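# Mount a sandpaper strip on a hand sander

## Task

Put the sandpaper strip onto the hand sander with each of its two ends secured beneath a clamp, leaving the paper aligned squarely and pulled tight against the sander's base on every side.

## Robot and tools

Robot: two arms on a table. left_arm carries a five-finger left hand; right_arm carries a right hand. The left hand mirrors the right one, so in its own axes +x points toward the thumb, not away from it. Base positions in the scene frame: left_arm (-0.057, +0.463, 0) m, turned slightly (quat_wxyz +1.000, 0, 0, +0.012); right_arm (+0.034, -0.319, 0) m, unrotated.

Frames. The scene frame has its origin at table-top height between the nominal bases, +z up, +x out over the table, and left_arm on the +y side (image sides may differ). Each arm's reported hand pose and velocities are in that arm's own base frame. Offsets you send act along the current Hand target's own axes. The hand point sits 0.05 m in front of the palm and 0.15 m out from the wrist face: +z runs along the straight fingers, +y leaves the palm, +x crosses the palm (right hand: away from the thumb). Straight fingers extend 0.06 to 0.07 m past the point along +z, about 0.06 m behind it along -y. A wrist bracket on the little-finger side can strike things, and with fingers level the wrist may hang up to 0.11 m (palm down) or 0.23 m (palm up) below the point.

A row is 28 numbers, each in [-1, 1], always covering both arms: left dx, dy, dz, rx, ry, rz, then left little, ring, middle, index, thumb_bend, thumb_turn, force_limit, speed; then the same fourteen for the right arm. The six pose numbers are an offset, not a pose: they count from the Hand target as it stood when the action or move began, scaled so 1.0 is 0.6 m or 180 degrees; rx, ry, rz form one rotation vector. All six at 0 asks nothing new of that arm. Finger and thumb numbers are absolute targets: +1 open/straight, -1 closed; thumb_turn -1 puts the thumb in front of the palm opposite the fingers, +1 beside the palm. force_limit maps -1..+1 to about 0..10 N at the fingertip (0..15 N for the two thumb motors). speed rises linearly from nearly zero at -1 to full at +0.48 and stays full above; use -0.94 or lower for a gentle close. To keep a hand unchanged, resend the eight hand numbers of its last executed row (before any, its hand_measured plus hand_force_limit and hand_speed). A closed-thumb grasp fits items about 0.035 to 0.065 m thick; a thumb-tip to index-pad pinch can hold light thin items.

execute_actions(actions, cameras): actions is a list of actions, each a table of up to 15 rows, one per 1/30 s step; a short table repeats its last row to step 15. Every row in an action is measured from that action's start pose. Images come only when actions is empty or cameras names them (["all"], a list, or []).

move(target, speed, blend, stop_force, zero, blocking, cameras): target is one 28-number row or a list of up to 15 rows, every one offset from the same starting Hand targets. Paths are straight, end together, and are capped at 10 s. speed is m/s, 0.002 to 3.6, default 0.25 (turns up to twice that in rad/s); one value or one per target. blend is in metres for rounding list corners; 0 stops at each. stop_force (N, 3 to 120, shared by both arms) ends an arm's path when it feels that much push against its motion; approach slowly (about 0.005 m/s) for gentle contact; it is unreliable while the hand turns, and all rows must then share the same hand numbers. zero (default true) re-zeroes moving arms' force baseline first. blocking=false returns early and cannot combine with stop_force. Moves do not avoid obstacles or the other arm.

wait(seconds 0 to 3600, cameras) lets time pass; stop(cameras) brakes a running move; zoom_image(camera, region [x0, y0, x1, y1], at most 504 by 504 pixels) enlarges part of a camera's latest image; show_instructions shows the reference pages; zero_wrist_force(arm) re-zeroes one wrist sensor; finished_scene ends the scene for good.

Cameras: cam_high, cam_low, cam_end_a, cam_end_b, cam_far (896x504), cam_left_wrist and cam_right_wrist (672x504, fisheye).

Results: end_effector_position (m), end_effector_quat_wxyz, velocities (m/s, rad/s, omitted when joints are still), Hand target (the commanded pose after clipping, from which the next offsets count), Joint positions and torques, Wrist force and torque in the hand's own axes plus the peak since last shown, and hand_measured, hand_stopped_by (moving, target, force, stalled, fault) and hand_load_n (positive pushes a finger open; near 0 after a lost grip). A move adds a move: line such as done, off_target, moving, held or fault, plus limits (paced = pose clipped, held = steps withheld). The hand often rests short of its target; send the remaining gap as an offset.

Cautions: commanded orientation is clipped to within 32 degrees of the measured one each step. An arm stops for 10 s if joint contact torque hits its limit (wrists 25.7 N m) or outside force reaches about 150 N; arms are stiff, so aiming past a firm contact invites this. Keep the wrist away from its first joint's axis. Avoid arms touching each other, slamming, hard pushes, dropping or releasing moving items, and anything ending up off the table. Hot motors from long loads or stretching cause a braking stop. The finished result must hold without the robot.

Each tool is called after "Request:" as a command line: name --argument value for each argument, lists and objects as JSON in quotes; but a table of rows of numbers goes row by row, as --pt "numbers of a row", without its own name.

Reference images:

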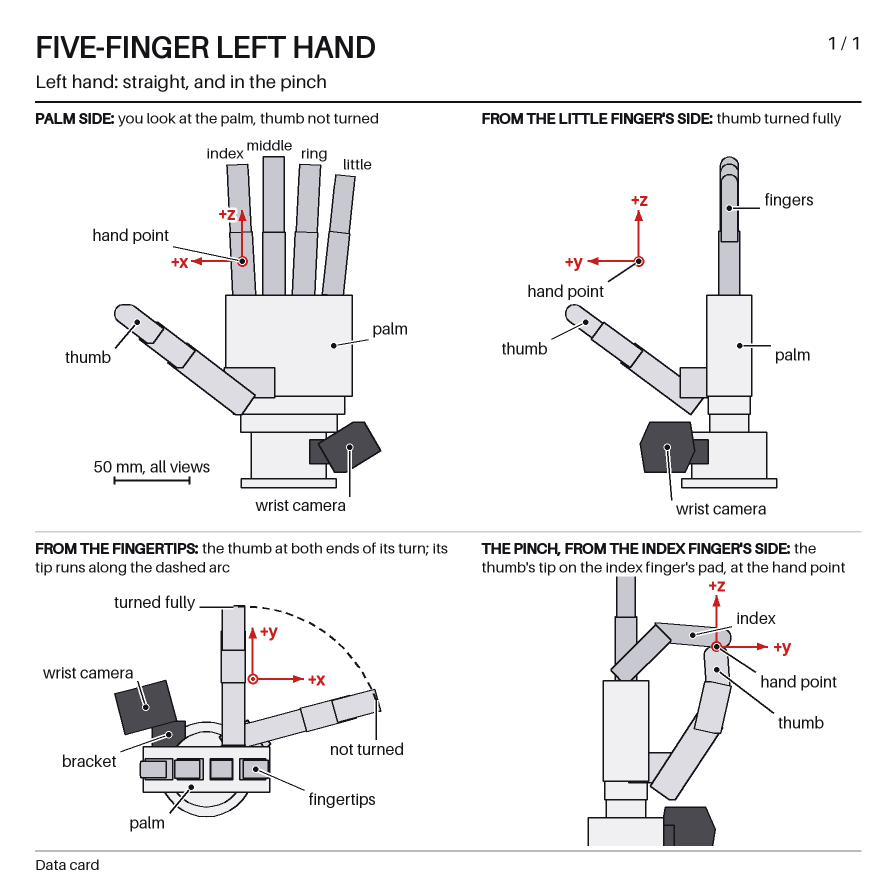

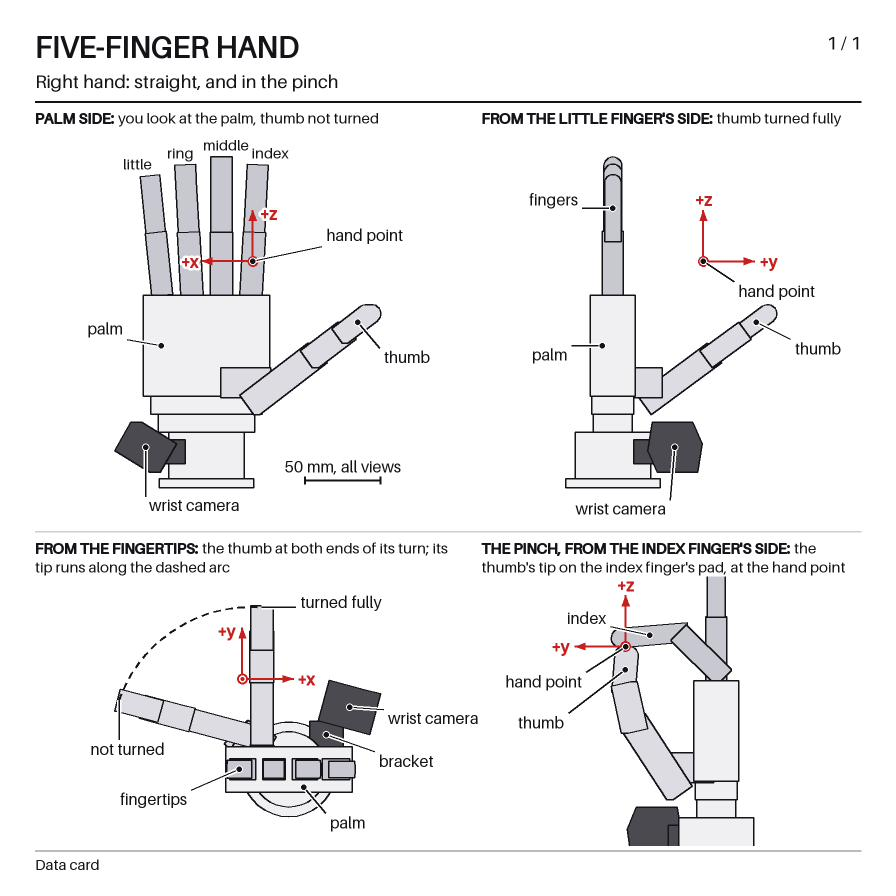

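## Session

Request:
execute_actions --actions '[]'

Scene clock: 0.00 s.
left_arm: end_effector_position=(+0.2066, -0.2639, +0.2021) hand_measured=(+1.000, +1.000, +1.000, +1.000, +1.000, +1.000) hand_load_n=(+0.0, +0.0, +0.0, +0.0, +0.0, +0.0) hand_stopped_by=(target, target, target, target, target, target) hand_force_limit=0.00 hand_speed=-0.80 end_effector_quat_wxyz=(-0.105, -0.355, +0.926, -0.075) | right_arm: end_effector_position=(+0.3280, -0.2391, +0.2482) hand_measured=(+1.000, +1.000, +1.000, +1.000, +1.000, +1.000) hand_load_n=(+0.0, +0.0, +0.0, +0.0, +0.0, +0.0) hand_stopped_by=(target, target, target, target, target, target) hand_force_limit=0.00 hand_speed=-0.80 end_effector_quat_wxyz=(-0.087, +0.742, +0.661, +0.074)
Joint positions: left_arm=[2.839 -1.798 -1.719 1.872 -1.322 3.687] | right_arm=[-1.122 -1.404 1.666 1.517 1.476 -1.017]
Joint velocities: within noise
Joint torques (N m): no reading
Wrist force (N): no reading
Wrist torque (N m): no reading
Wrist force, peak (N): no reading
Hand target: left_arm +0.2066, -0.2639, +0.2021; -0.105, -0.355, +0.926, -0.075 | right_arm +0.3280, -0.2391, +0.2482; -0.087, +0.742, +0.661, +0.074

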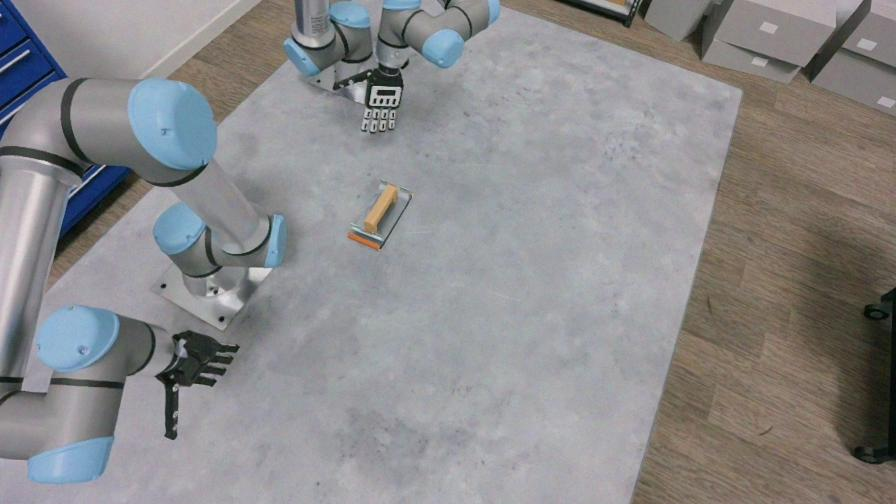

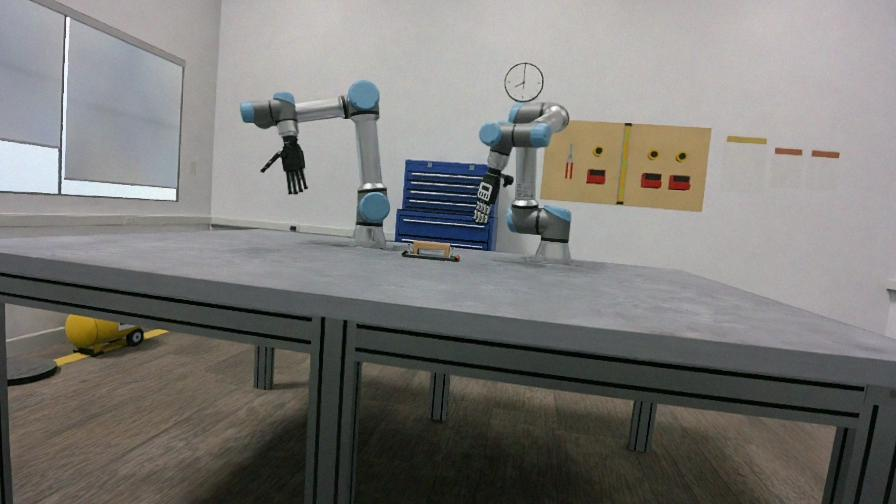

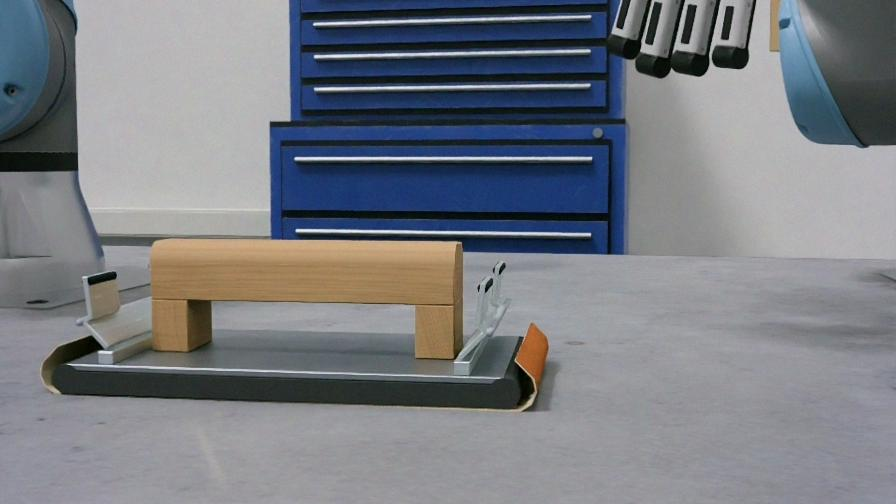

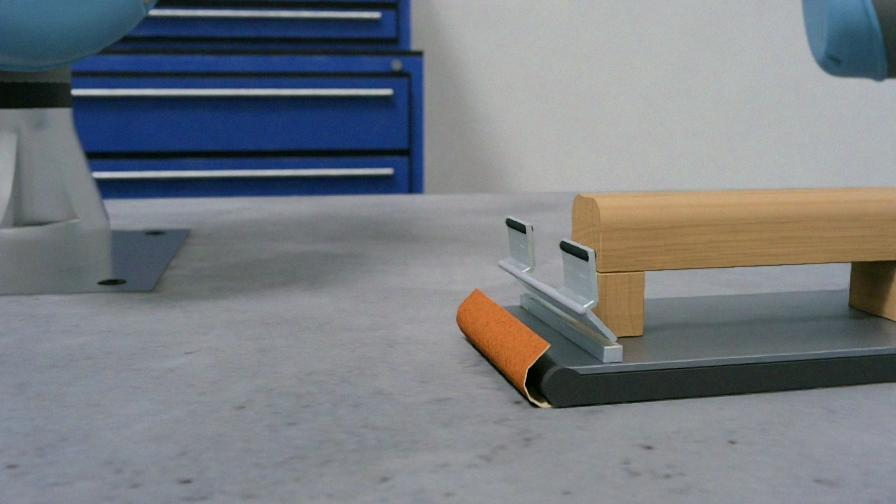

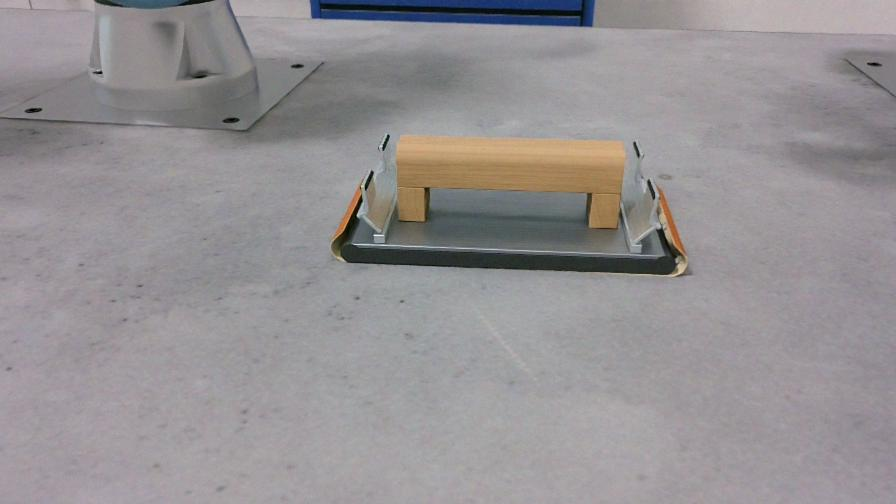

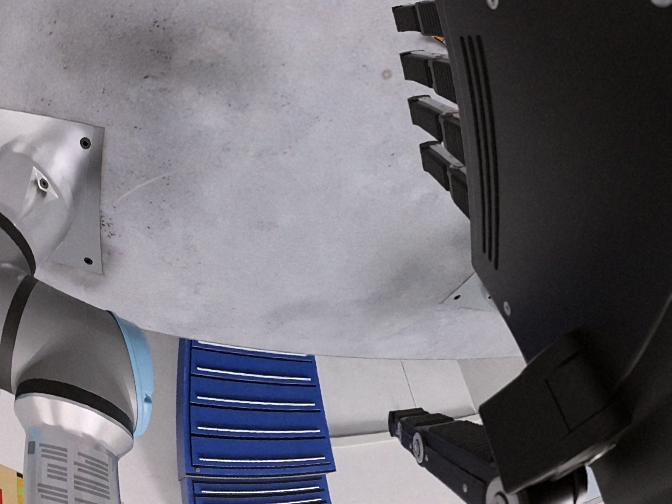

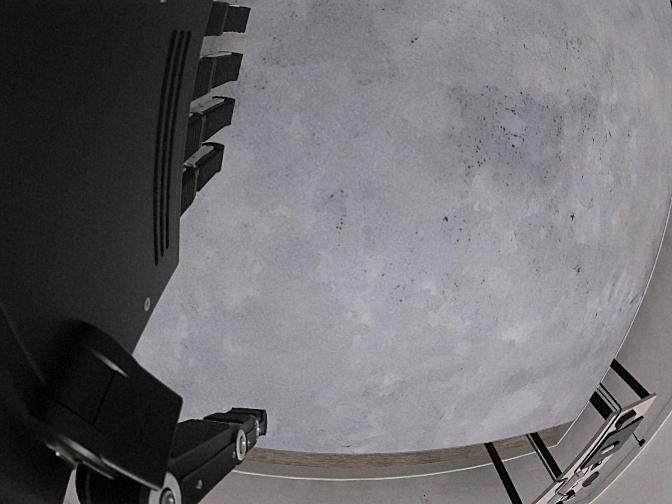

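Request:
zoom_image --camera "cam_high" --region '[330, 160, 430, 260]'

Request:
zoom_image --camera "cam_end_a" --region '[400, 240, 600, 430]'

Request:
zoom_image --camera "cam_end_a" --region '[30, 230, 230, 430]'

Request:
zoom_image --camera "cam_end_b" --region '[430, 190, 680, 430]'

Request:
zoom_image --camera "cam_far" --region '[310, 110, 510, 300]'

Request:
zoom_image --camera "cam_far" --region '[510, 110, 710, 300]'

Scaled by 5.040 from the camera's image (finer frame: 1280x720).

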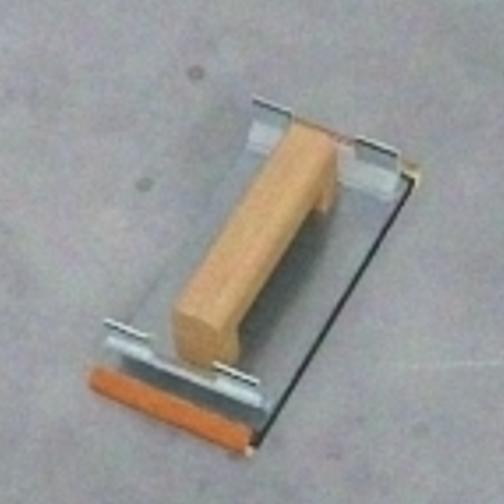

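Scaled by 2.520 from the camera's image (finer frame: 1280x720).

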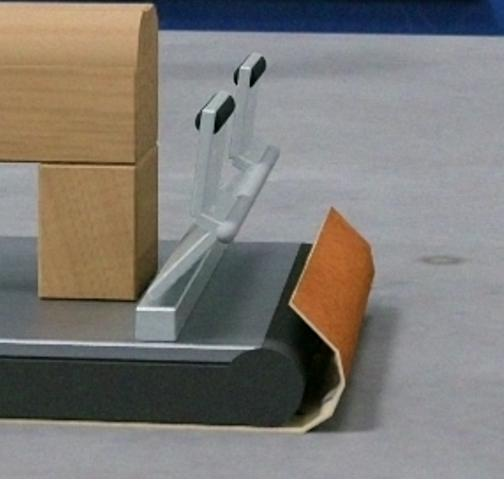

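Scaled by 2.520 from the camera's image (finer frame: 1280x720).

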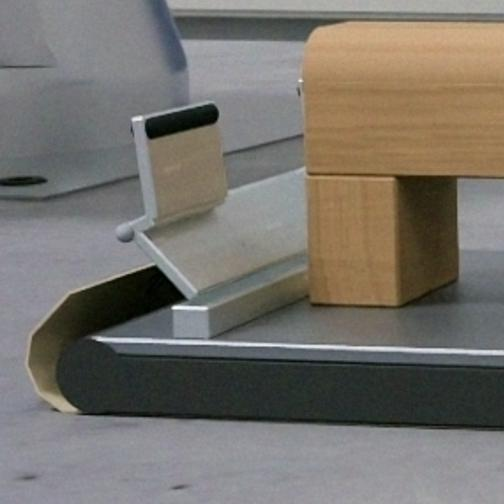

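Scaled by 2.016 from the camera's image (finer frame: 1280x720).

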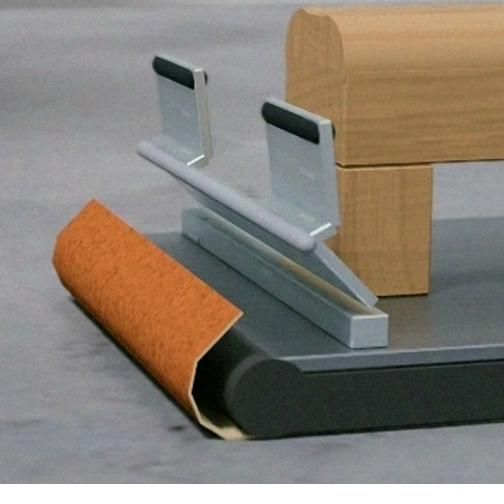

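Scaled by 2.520 from the camera's image (finer frame: 1280x720).

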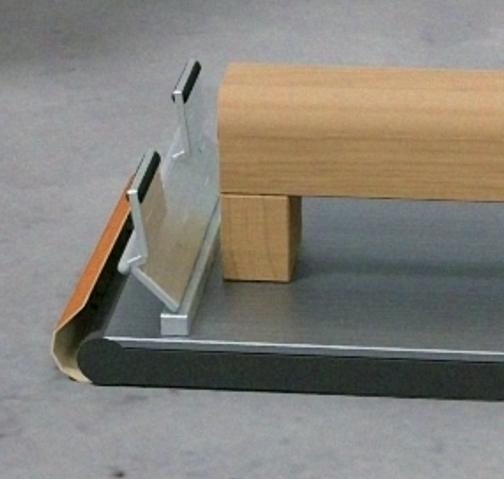

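Scaled by 2.520 from the camera's image (finer frame: 1280x720).

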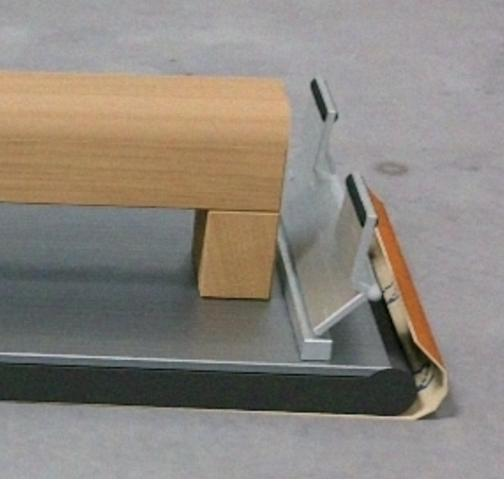

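Request:
move --target '[-0.338,-0.061,0.071,0.1363,0.0045,0.2435,-1,-1,-1,1,1,1,0.0,0.0, 0,0,0,0,0,0,1,1,1,1,1,1,0.0,-0.8]' --speed 0.2 --cameras '["all"]'

Scene clock: 124.63 s.
left_arm: end_effector_position=(+0.3724, -0.1699, +0.1129) hand_measured=(-1.000, -1.000, -1.000, +1.000, +1.000, +1.000) hand_load_n=(+0.0, +0.0, +0.0, +0.0, +0.0, -0.5) hand_stopped_by=(target, target, target, target, target, target) hand_force_limit=0.00 hand_speed=0.00 end_effector_quat_wxyz=(+0.000, +0.000, +0.954, -0.301) | right_arm: end_effector_position=(+0.3280, -0.2391, +0.2482) hand_measured=(+1.000, +1.000, +1.000, +1.000, +1.000, +1.000) hand_load_n=(+0.0, +0.0, +0.0, +0.0, +0.0, +0.0) hand_stopped_by=(target, target, target, target, target, target) hand_force_limit=0.00 hand_speed=-0.80 end_effector_quat_wxyz=(-0.087, +0.742, +0.661, +0.074)
Joint positions: left_arm=[3.287 -1.954 -1.766 2.047 -0.967 4.891] | right_arm=[-1.122 -1.404 1.666 1.517 1.476 -1.017]
Joint torques (N m): left_arm=[7.75 19.92 23.28 -4.57 1.77 1.21] | right_arm=[-0.41 -23.68 -17.68 2.84 -0.1 0.04]
Wrist force (N): left_arm=[0.5 1.2 -1.1] | right_arm=[-0.1 0.4 -0.4]
Wrist torque (N m): left_arm=[0.28 -0.13 -0.10] | right_arm=[0.08 0.03 0.01]
Wrist force, peak (N): left_arm=[0.1 1.6 -1.3] | right_arm=[0.0 0.4 -0.6]
Hand target: left_arm +0.3724, -0.1699, +0.1129; +0.000, +0.000, +0.954, -0.301 | right_arm +0.3280, -0.2391, +0.2482; -0.087, +0.742, +0.661, +0.074
Off the commanded pose: left_arm 0.000 m, 0 deg | right_arm 0.000 m, 0 deg.
move: done

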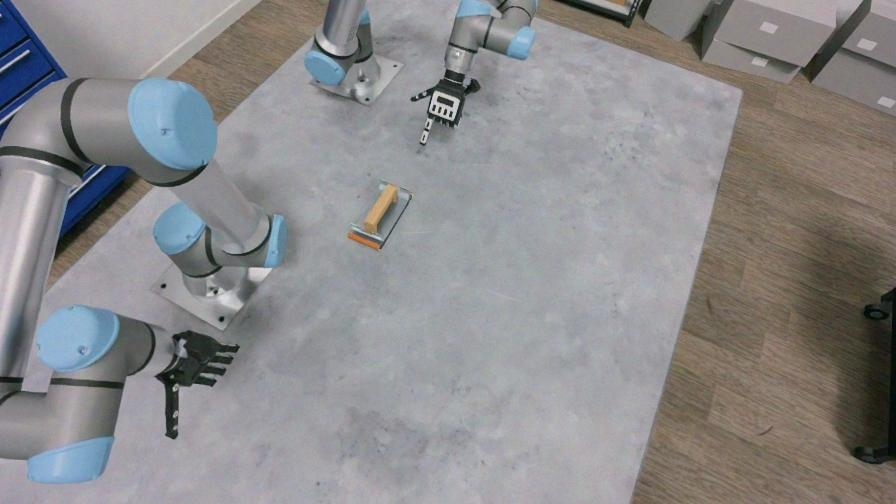

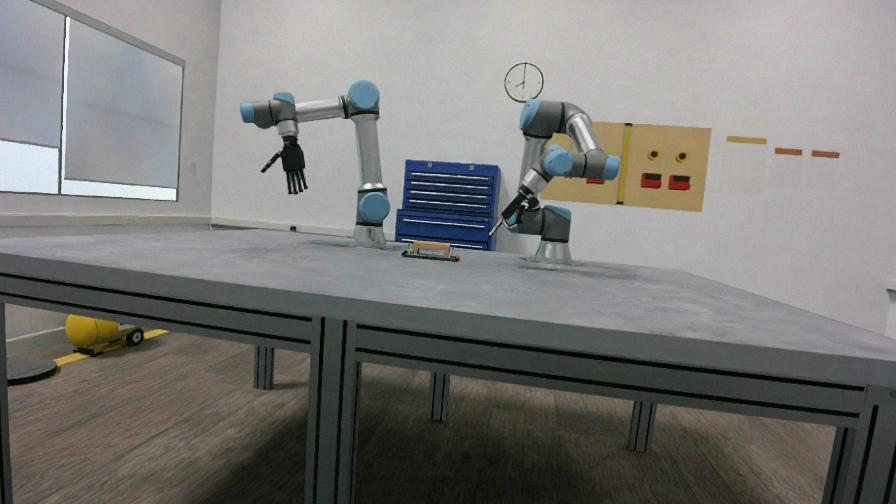

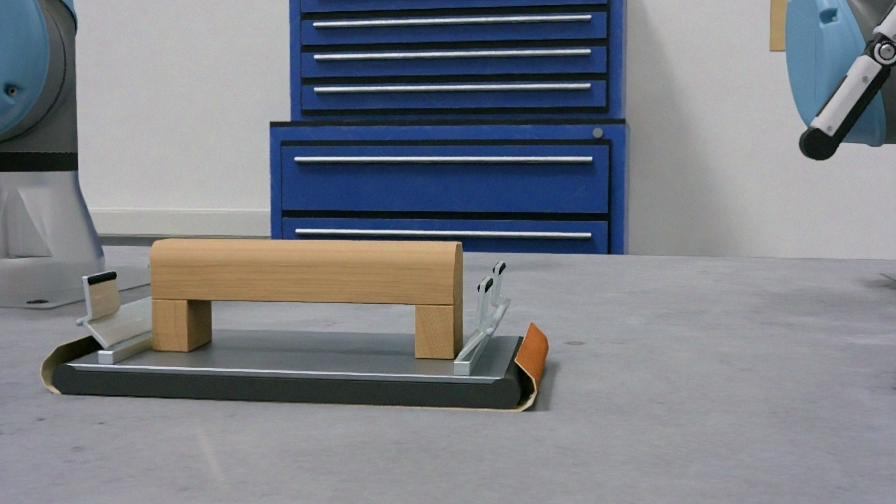

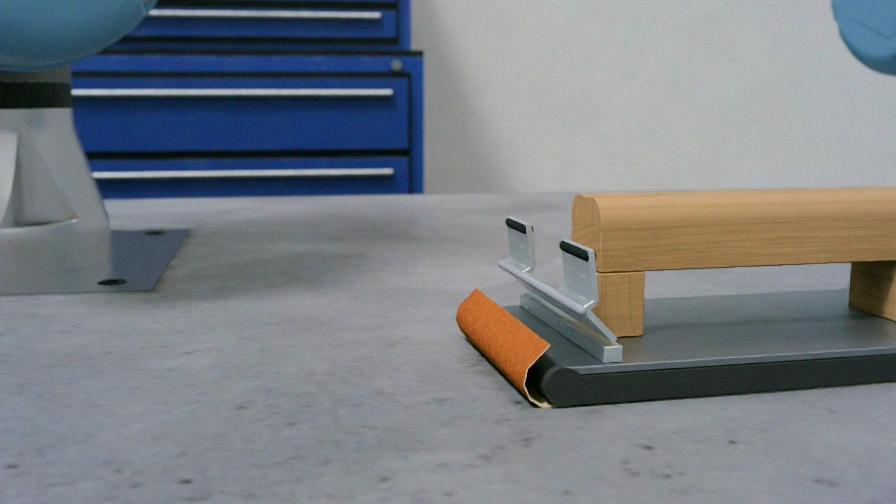

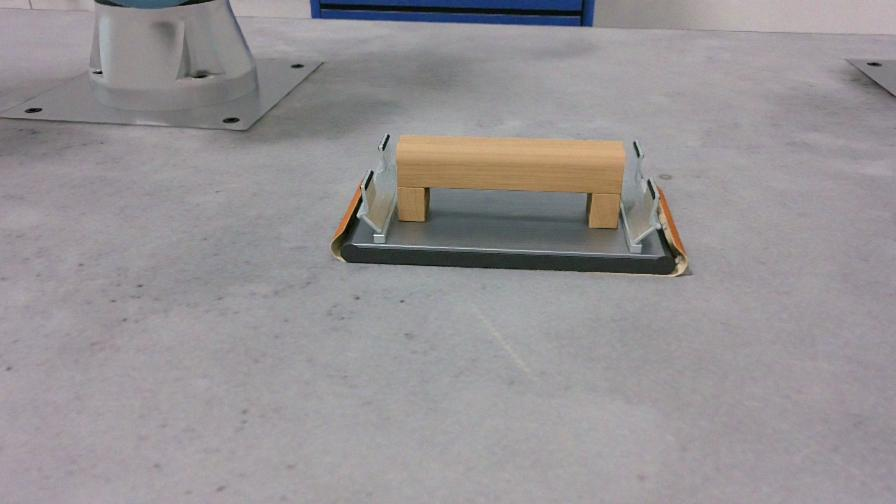

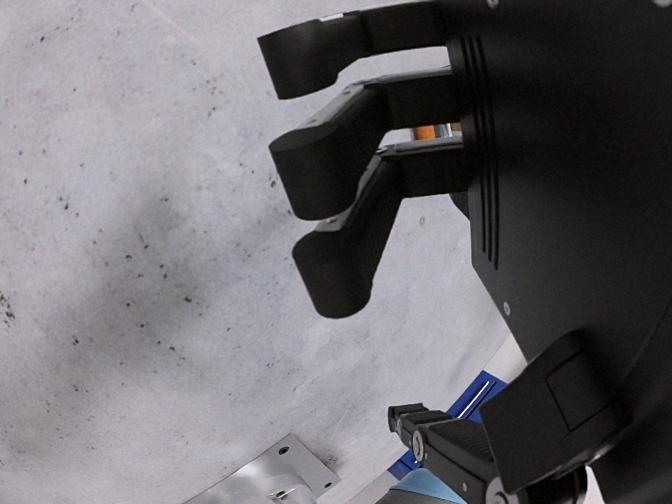

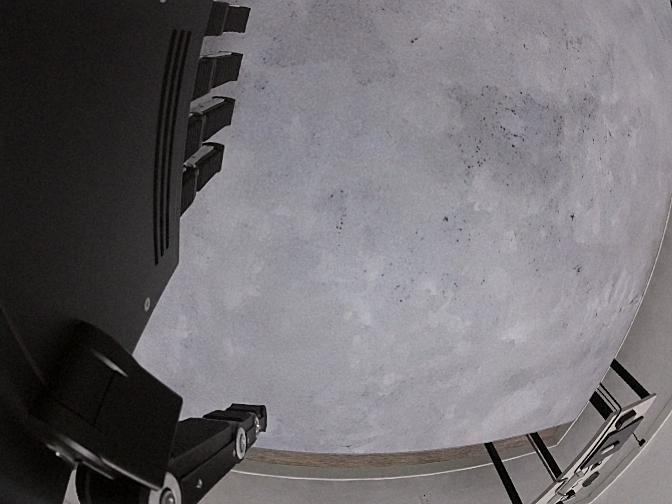

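Request:
move --target '[0.0167,-0.003,0.083,0,0,0,-1,-1,-1,1,1,1,0.0,0.0, 0,0,0,0,0,0,1,1,1,1,1,1,0.0,-0.8]' --speed 0.1 --cameras '["cam_high","cam_end_a","cam_far","cam_left_wrist"]'

Request:
zoom_image --camera "cam_high" --region '[340, 110, 460, 260]'

Request:
zoom_image --camera "cam_far" --region '[500, 60, 750, 300]'

Scene clock: 138.33 s.
left_arm: end_effector_position=(+0.3623, -0.1999, +0.0733) hand_measured=(-1.000, -1.000, -1.000, +1.000, +1.000, +1.000) hand_load_n=(+0.0, +0.0, +0.0, +0.0, +0.0, +0.0) hand_stopped_by=(target, target, target, target, target, target) hand_force_limit=0.00 hand_speed=0.00 end_effector_quat_wxyz=(+0.000, +0.000, +0.954, -0.301) | right_arm: end_effector_position=(+0.3280, -0.2391, +0.2482) hand_measured=(+1.000, +1.000, +1.000, +1.000, +1.000, +1.000) hand_load_n=(+0.0, +0.0, +0.0, +0.0, -0.5, +0.0) hand_stopped_by=(target, target, target, target, target, target) hand_force_limit=0.00 hand_speed=-0.80 end_effector_quat_wxyz=(-0.087, +0.742, +0.661, +0.074)
Joint positions: left_arm=[3.213 -1.997 -1.809 2.184 -0.961 4.801] | right_arm=[-1.122 -1.404 1.666 1.517 1.476 -1.017]
Joint torques (N m): left_arm=[-6.09 20.85 2.76 -0.55 0.58 -1.92] | right_arm=[-0.15 -22.8 -17.69 2.86 -0.04 0.18]
Wrist force (N): left_arm=[0.5 1.3 -1.0] | right_arm=[0.1 0.0 -0.2]
Wrist torque (N m): left_arm=[0.29 -0.14 0.02] | right_arm=[0.01 0.00 0.00]
Wrist force, peak (N): left_arm=[0.4 1.2 -1.7] | right_arm=[-0.3 0.2 -0.5]
Hand target: left_arm +0.3623, -0.2000, +0.0732; +0.000, +0.000, +0.954, -0.301 | right_arm +0.3280, -0.2391, +0.2482; -0.087, +0.742, +0.661, +0.074
Off the commanded pose: left_arm 0.000 m, 0 deg | right_arm 0.000 m, 0 deg.
move: done

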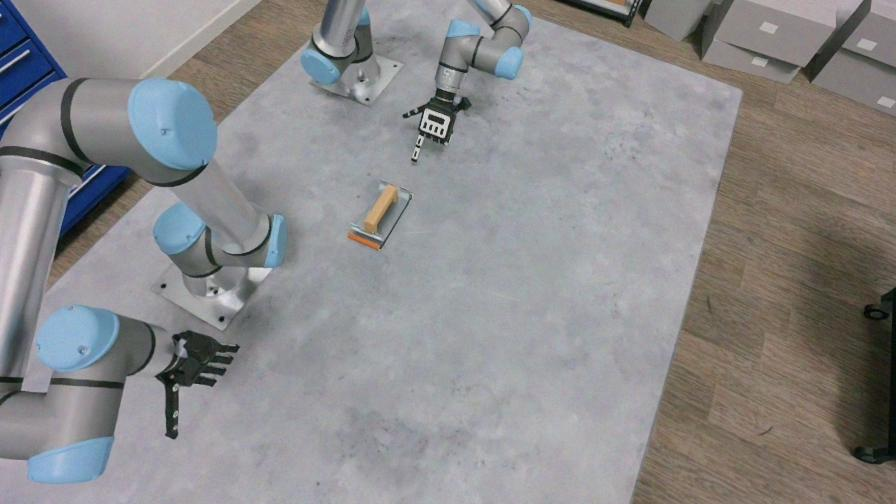

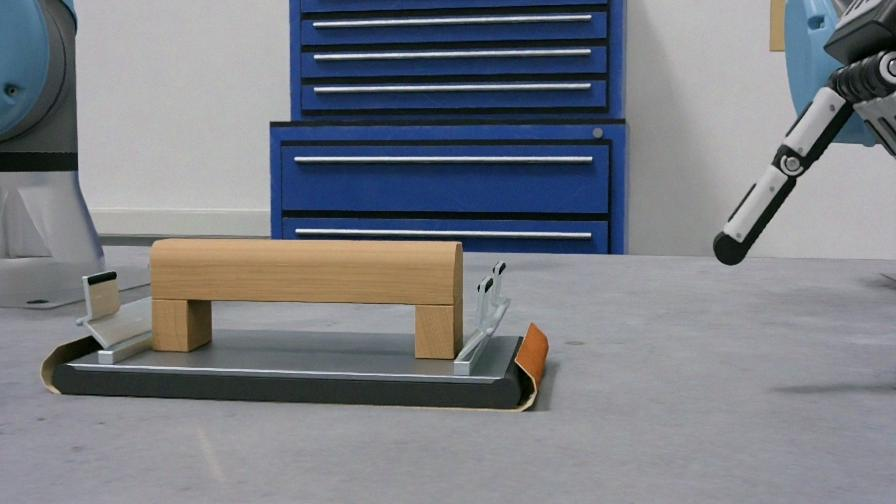

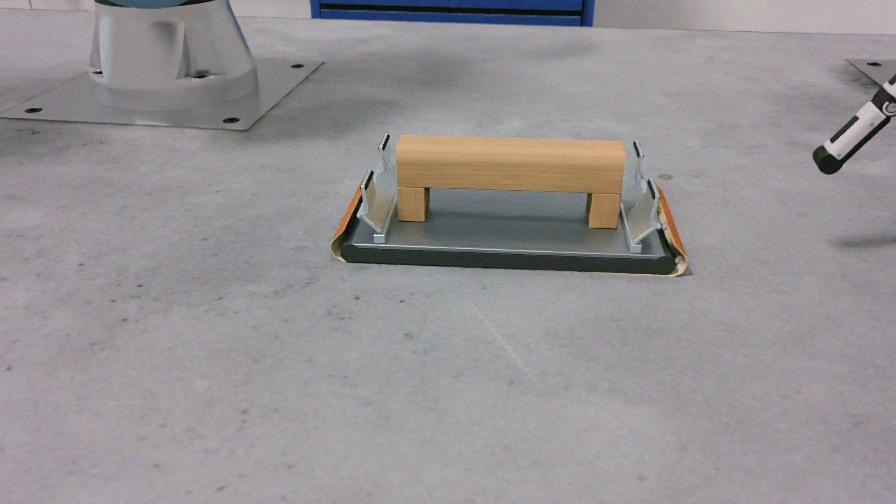

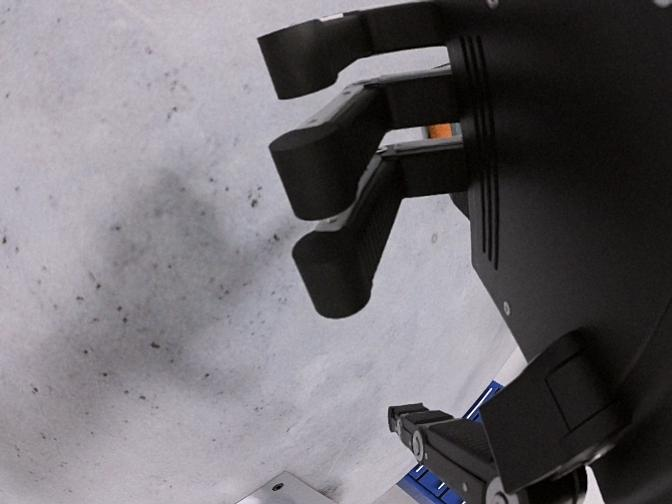

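Scaled by 3.360 from the camera's image (finer frame: 1280x720).

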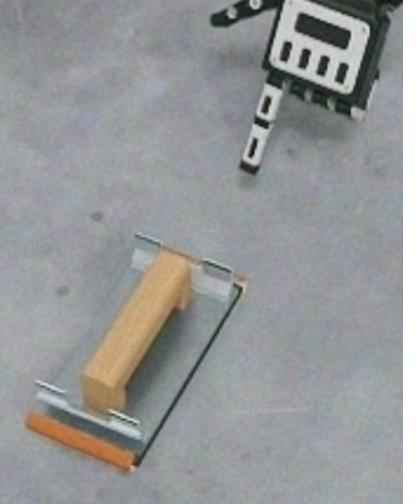

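Scaled by 2.016 from the camera's image (finer frame: 1280x720).

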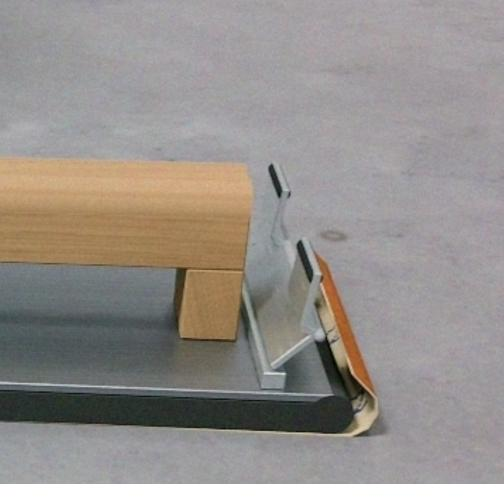

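Request:
move --target '[0,-0.0123,0.0697,0,0,0,-1,-1,-1,1,1,1,0.0,0.0, 0,0,0,0,0,0,1,1,1,1,1,1,0.0,-0.8]' --speed 0.1 --cameras '["cam_high","cam_end_a","cam_far"]'

Request:
zoom_image --camera "cam_high" --region '[340, 130, 440, 260]'

Scene clock: 178.67 s.
left_arm: end_effector_position=(+0.3623, -0.2299, +0.0433) hand_measured=(-1.000, -1.000, -1.000, +1.000, +1.000, +1.000) hand_load_n=(+0.0, +0.0, +0.0, +0.0, +0.0, +0.0) hand_stopped_by=(target, target, target, target, target, target) hand_force_limit=0.00 hand_speed=0.00 end_effector_quat_wxyz=(+0.000, +0.000, +0.954, -0.301) | right_arm: end_effector_position=(+0.3280, -0.2391, +0.2482) hand_measured=(+1.000, +1.000, +1.000, +1.000, +1.000, +1.000) hand_load_n=(+0.0, +0.0, +0.0, +0.0, +0.0, +0.0) hand_stopped_by=(target, target, target, target, target, target) hand_force_limit=0.00 hand_speed=-0.80 end_effector_quat_wxyz=(-0.087, +0.742, +0.661, +0.074)
Joint positions: left_arm=[3.136 -2.052 -1.801 2.285 -0.959 4.707] | right_arm=[-1.122 -1.404 1.666 1.517 1.476 -1.017]
Joint torques (N m): left_arm=[-5.72 20.9 21.29 -0.97 -0.39 -1.83] | right_arm=[-0.18 -23.69 -17.3 2.88 0.07 0.12]
Wrist force (N): left_arm=[0.6 1.2 -1.1] | right_arm=[0.0 0.3 0.0]
Wrist torque (N m): left_arm=[0.28 -0.17 0.03] | right_arm=[0.03 0.01 0.01]
Wrist force, peak (N): left_arm=[0.7 1.4 -1.6] | right_arm=[-0.3 0.2 -0.6]
Hand target: left_arm +0.3623, -0.2300, +0.0432; +0.000, +0.000, +0.954, -0.301 | right_arm +0.3280, -0.2391, +0.2482; -0.087, +0.742, +0.661, +0.074
Off the commanded pose: left_arm 0.000 m, 0 deg | right_arm 0.000 m, 0 deg.
move: done

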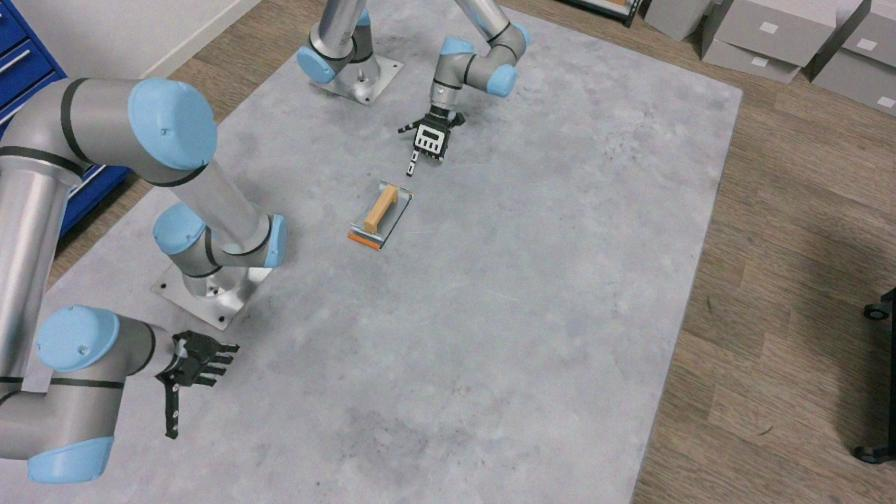

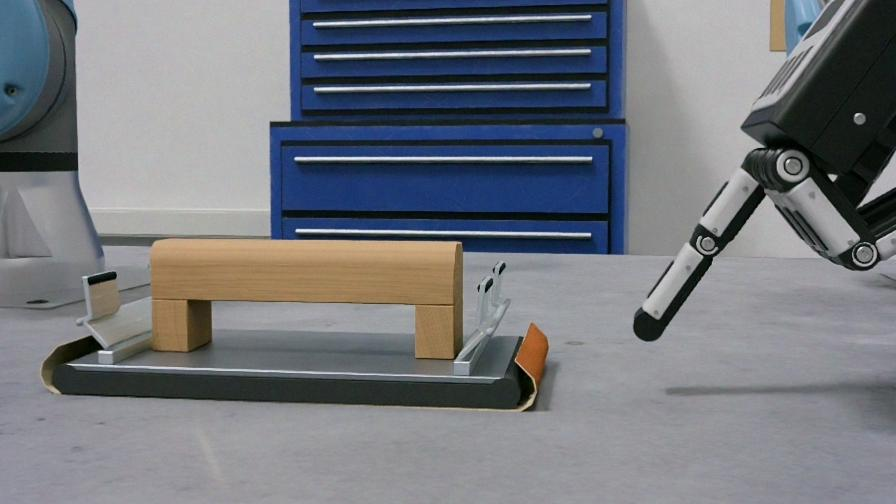

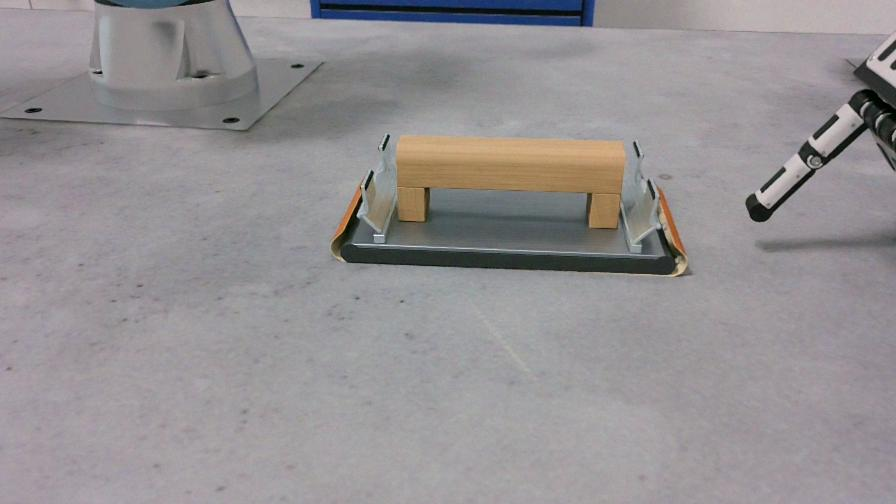

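Scaled by 3.877 from the camera's image (finer frame: 1280x720).

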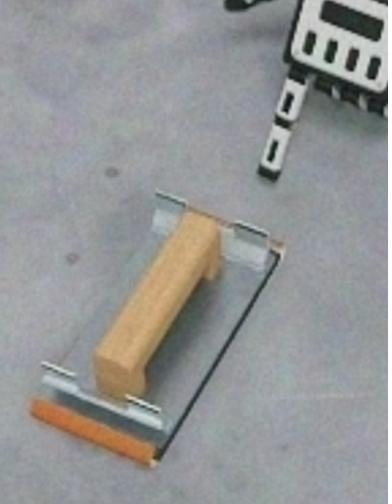

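Request:
move --target '[0,0,0,0,0,0,-1,-1,-1,1,1,1,0.0,0.0, 0.546,-0.110,0.109,-0.0717,0.0778,-0.5329,-1,1,-1,1,1,1,0.0,0.0]' --speed 0.3 --cameras '["cam_high"]'

Scene clock: 278.23 s.
left_arm: end_effector_position=(+0.3623, -0.2300, +0.0432) hand_measured=(-1.000, -1.000, -1.000, +1.000, +1.000, +1.000) hand_load_n=(+0.0, +0.0, +0.0, +0.0, +0.0, +0.0) hand_stopped_by=(target, target, target, target, target, target) hand_force_limit=0.00 hand_speed=0.00 end_effector_quat_wxyz=(+0.000, +0.000, +0.954, -0.301) | right_arm: end_effector_position=(+0.2999, +0.1000, +0.2601) hand_measured=(-1.000, +1.000, -1.000, +1.000, +1.000, +1.000) hand_load_n=(+0.0, +0.0, +0.0, +0.0, +0.0, +0.0) hand_stopped_by=(target, target, target, target, target, target) hand_force_limit=0.00 hand_speed=0.00 end_effector_quat_wxyz=(+0.000, +0.000, +0.966, +0.259)
Joint positions: left_arm=[3.136 -2.053 -1.801 2.286 -0.959 4.707] | right_arm=[-0.776 -1.597 2.068 1.484 1.206 -2.418]
Joint torques (N m): left_arm=[-6.91 20.75 21.15 -0.99 -0.66 -1.87] | right_arm=[13.09 -1.38 -27.27 0.58 -2.35 -1.27]
Wrist force (N): left_arm=[0.6 1.3 -0.9] | right_arm=[-1.7 1.6 -0.3]
Wrist torque (N m): left_arm=[0.28 -0.16 0.02] | right_arm=[0.19 0.23 0.11]
Wrist force, peak (N): left_arm=[0.6 1.5 -1.1] | right_arm=[-1.6 2.1 0.2]
Hand target: left_arm +0.3623, -0.2300, +0.0432; +0.000, +0.000, +0.954, -0.301 | right_arm +0.2999, +0.1001, +0.2601; +0.000, +0.000, +0.966, +0.259
Off the commanded pose: left_arm 0.000 m, 0 deg | right_arm 0.000 m, 0 deg.
move: done

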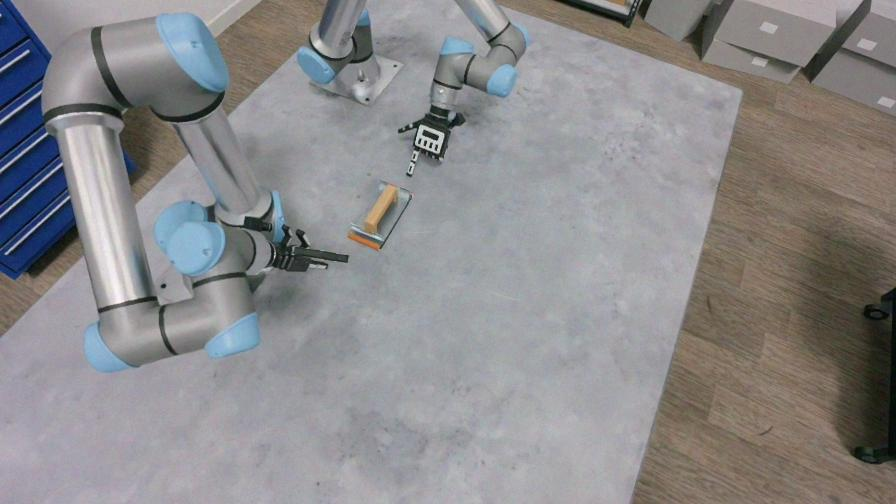

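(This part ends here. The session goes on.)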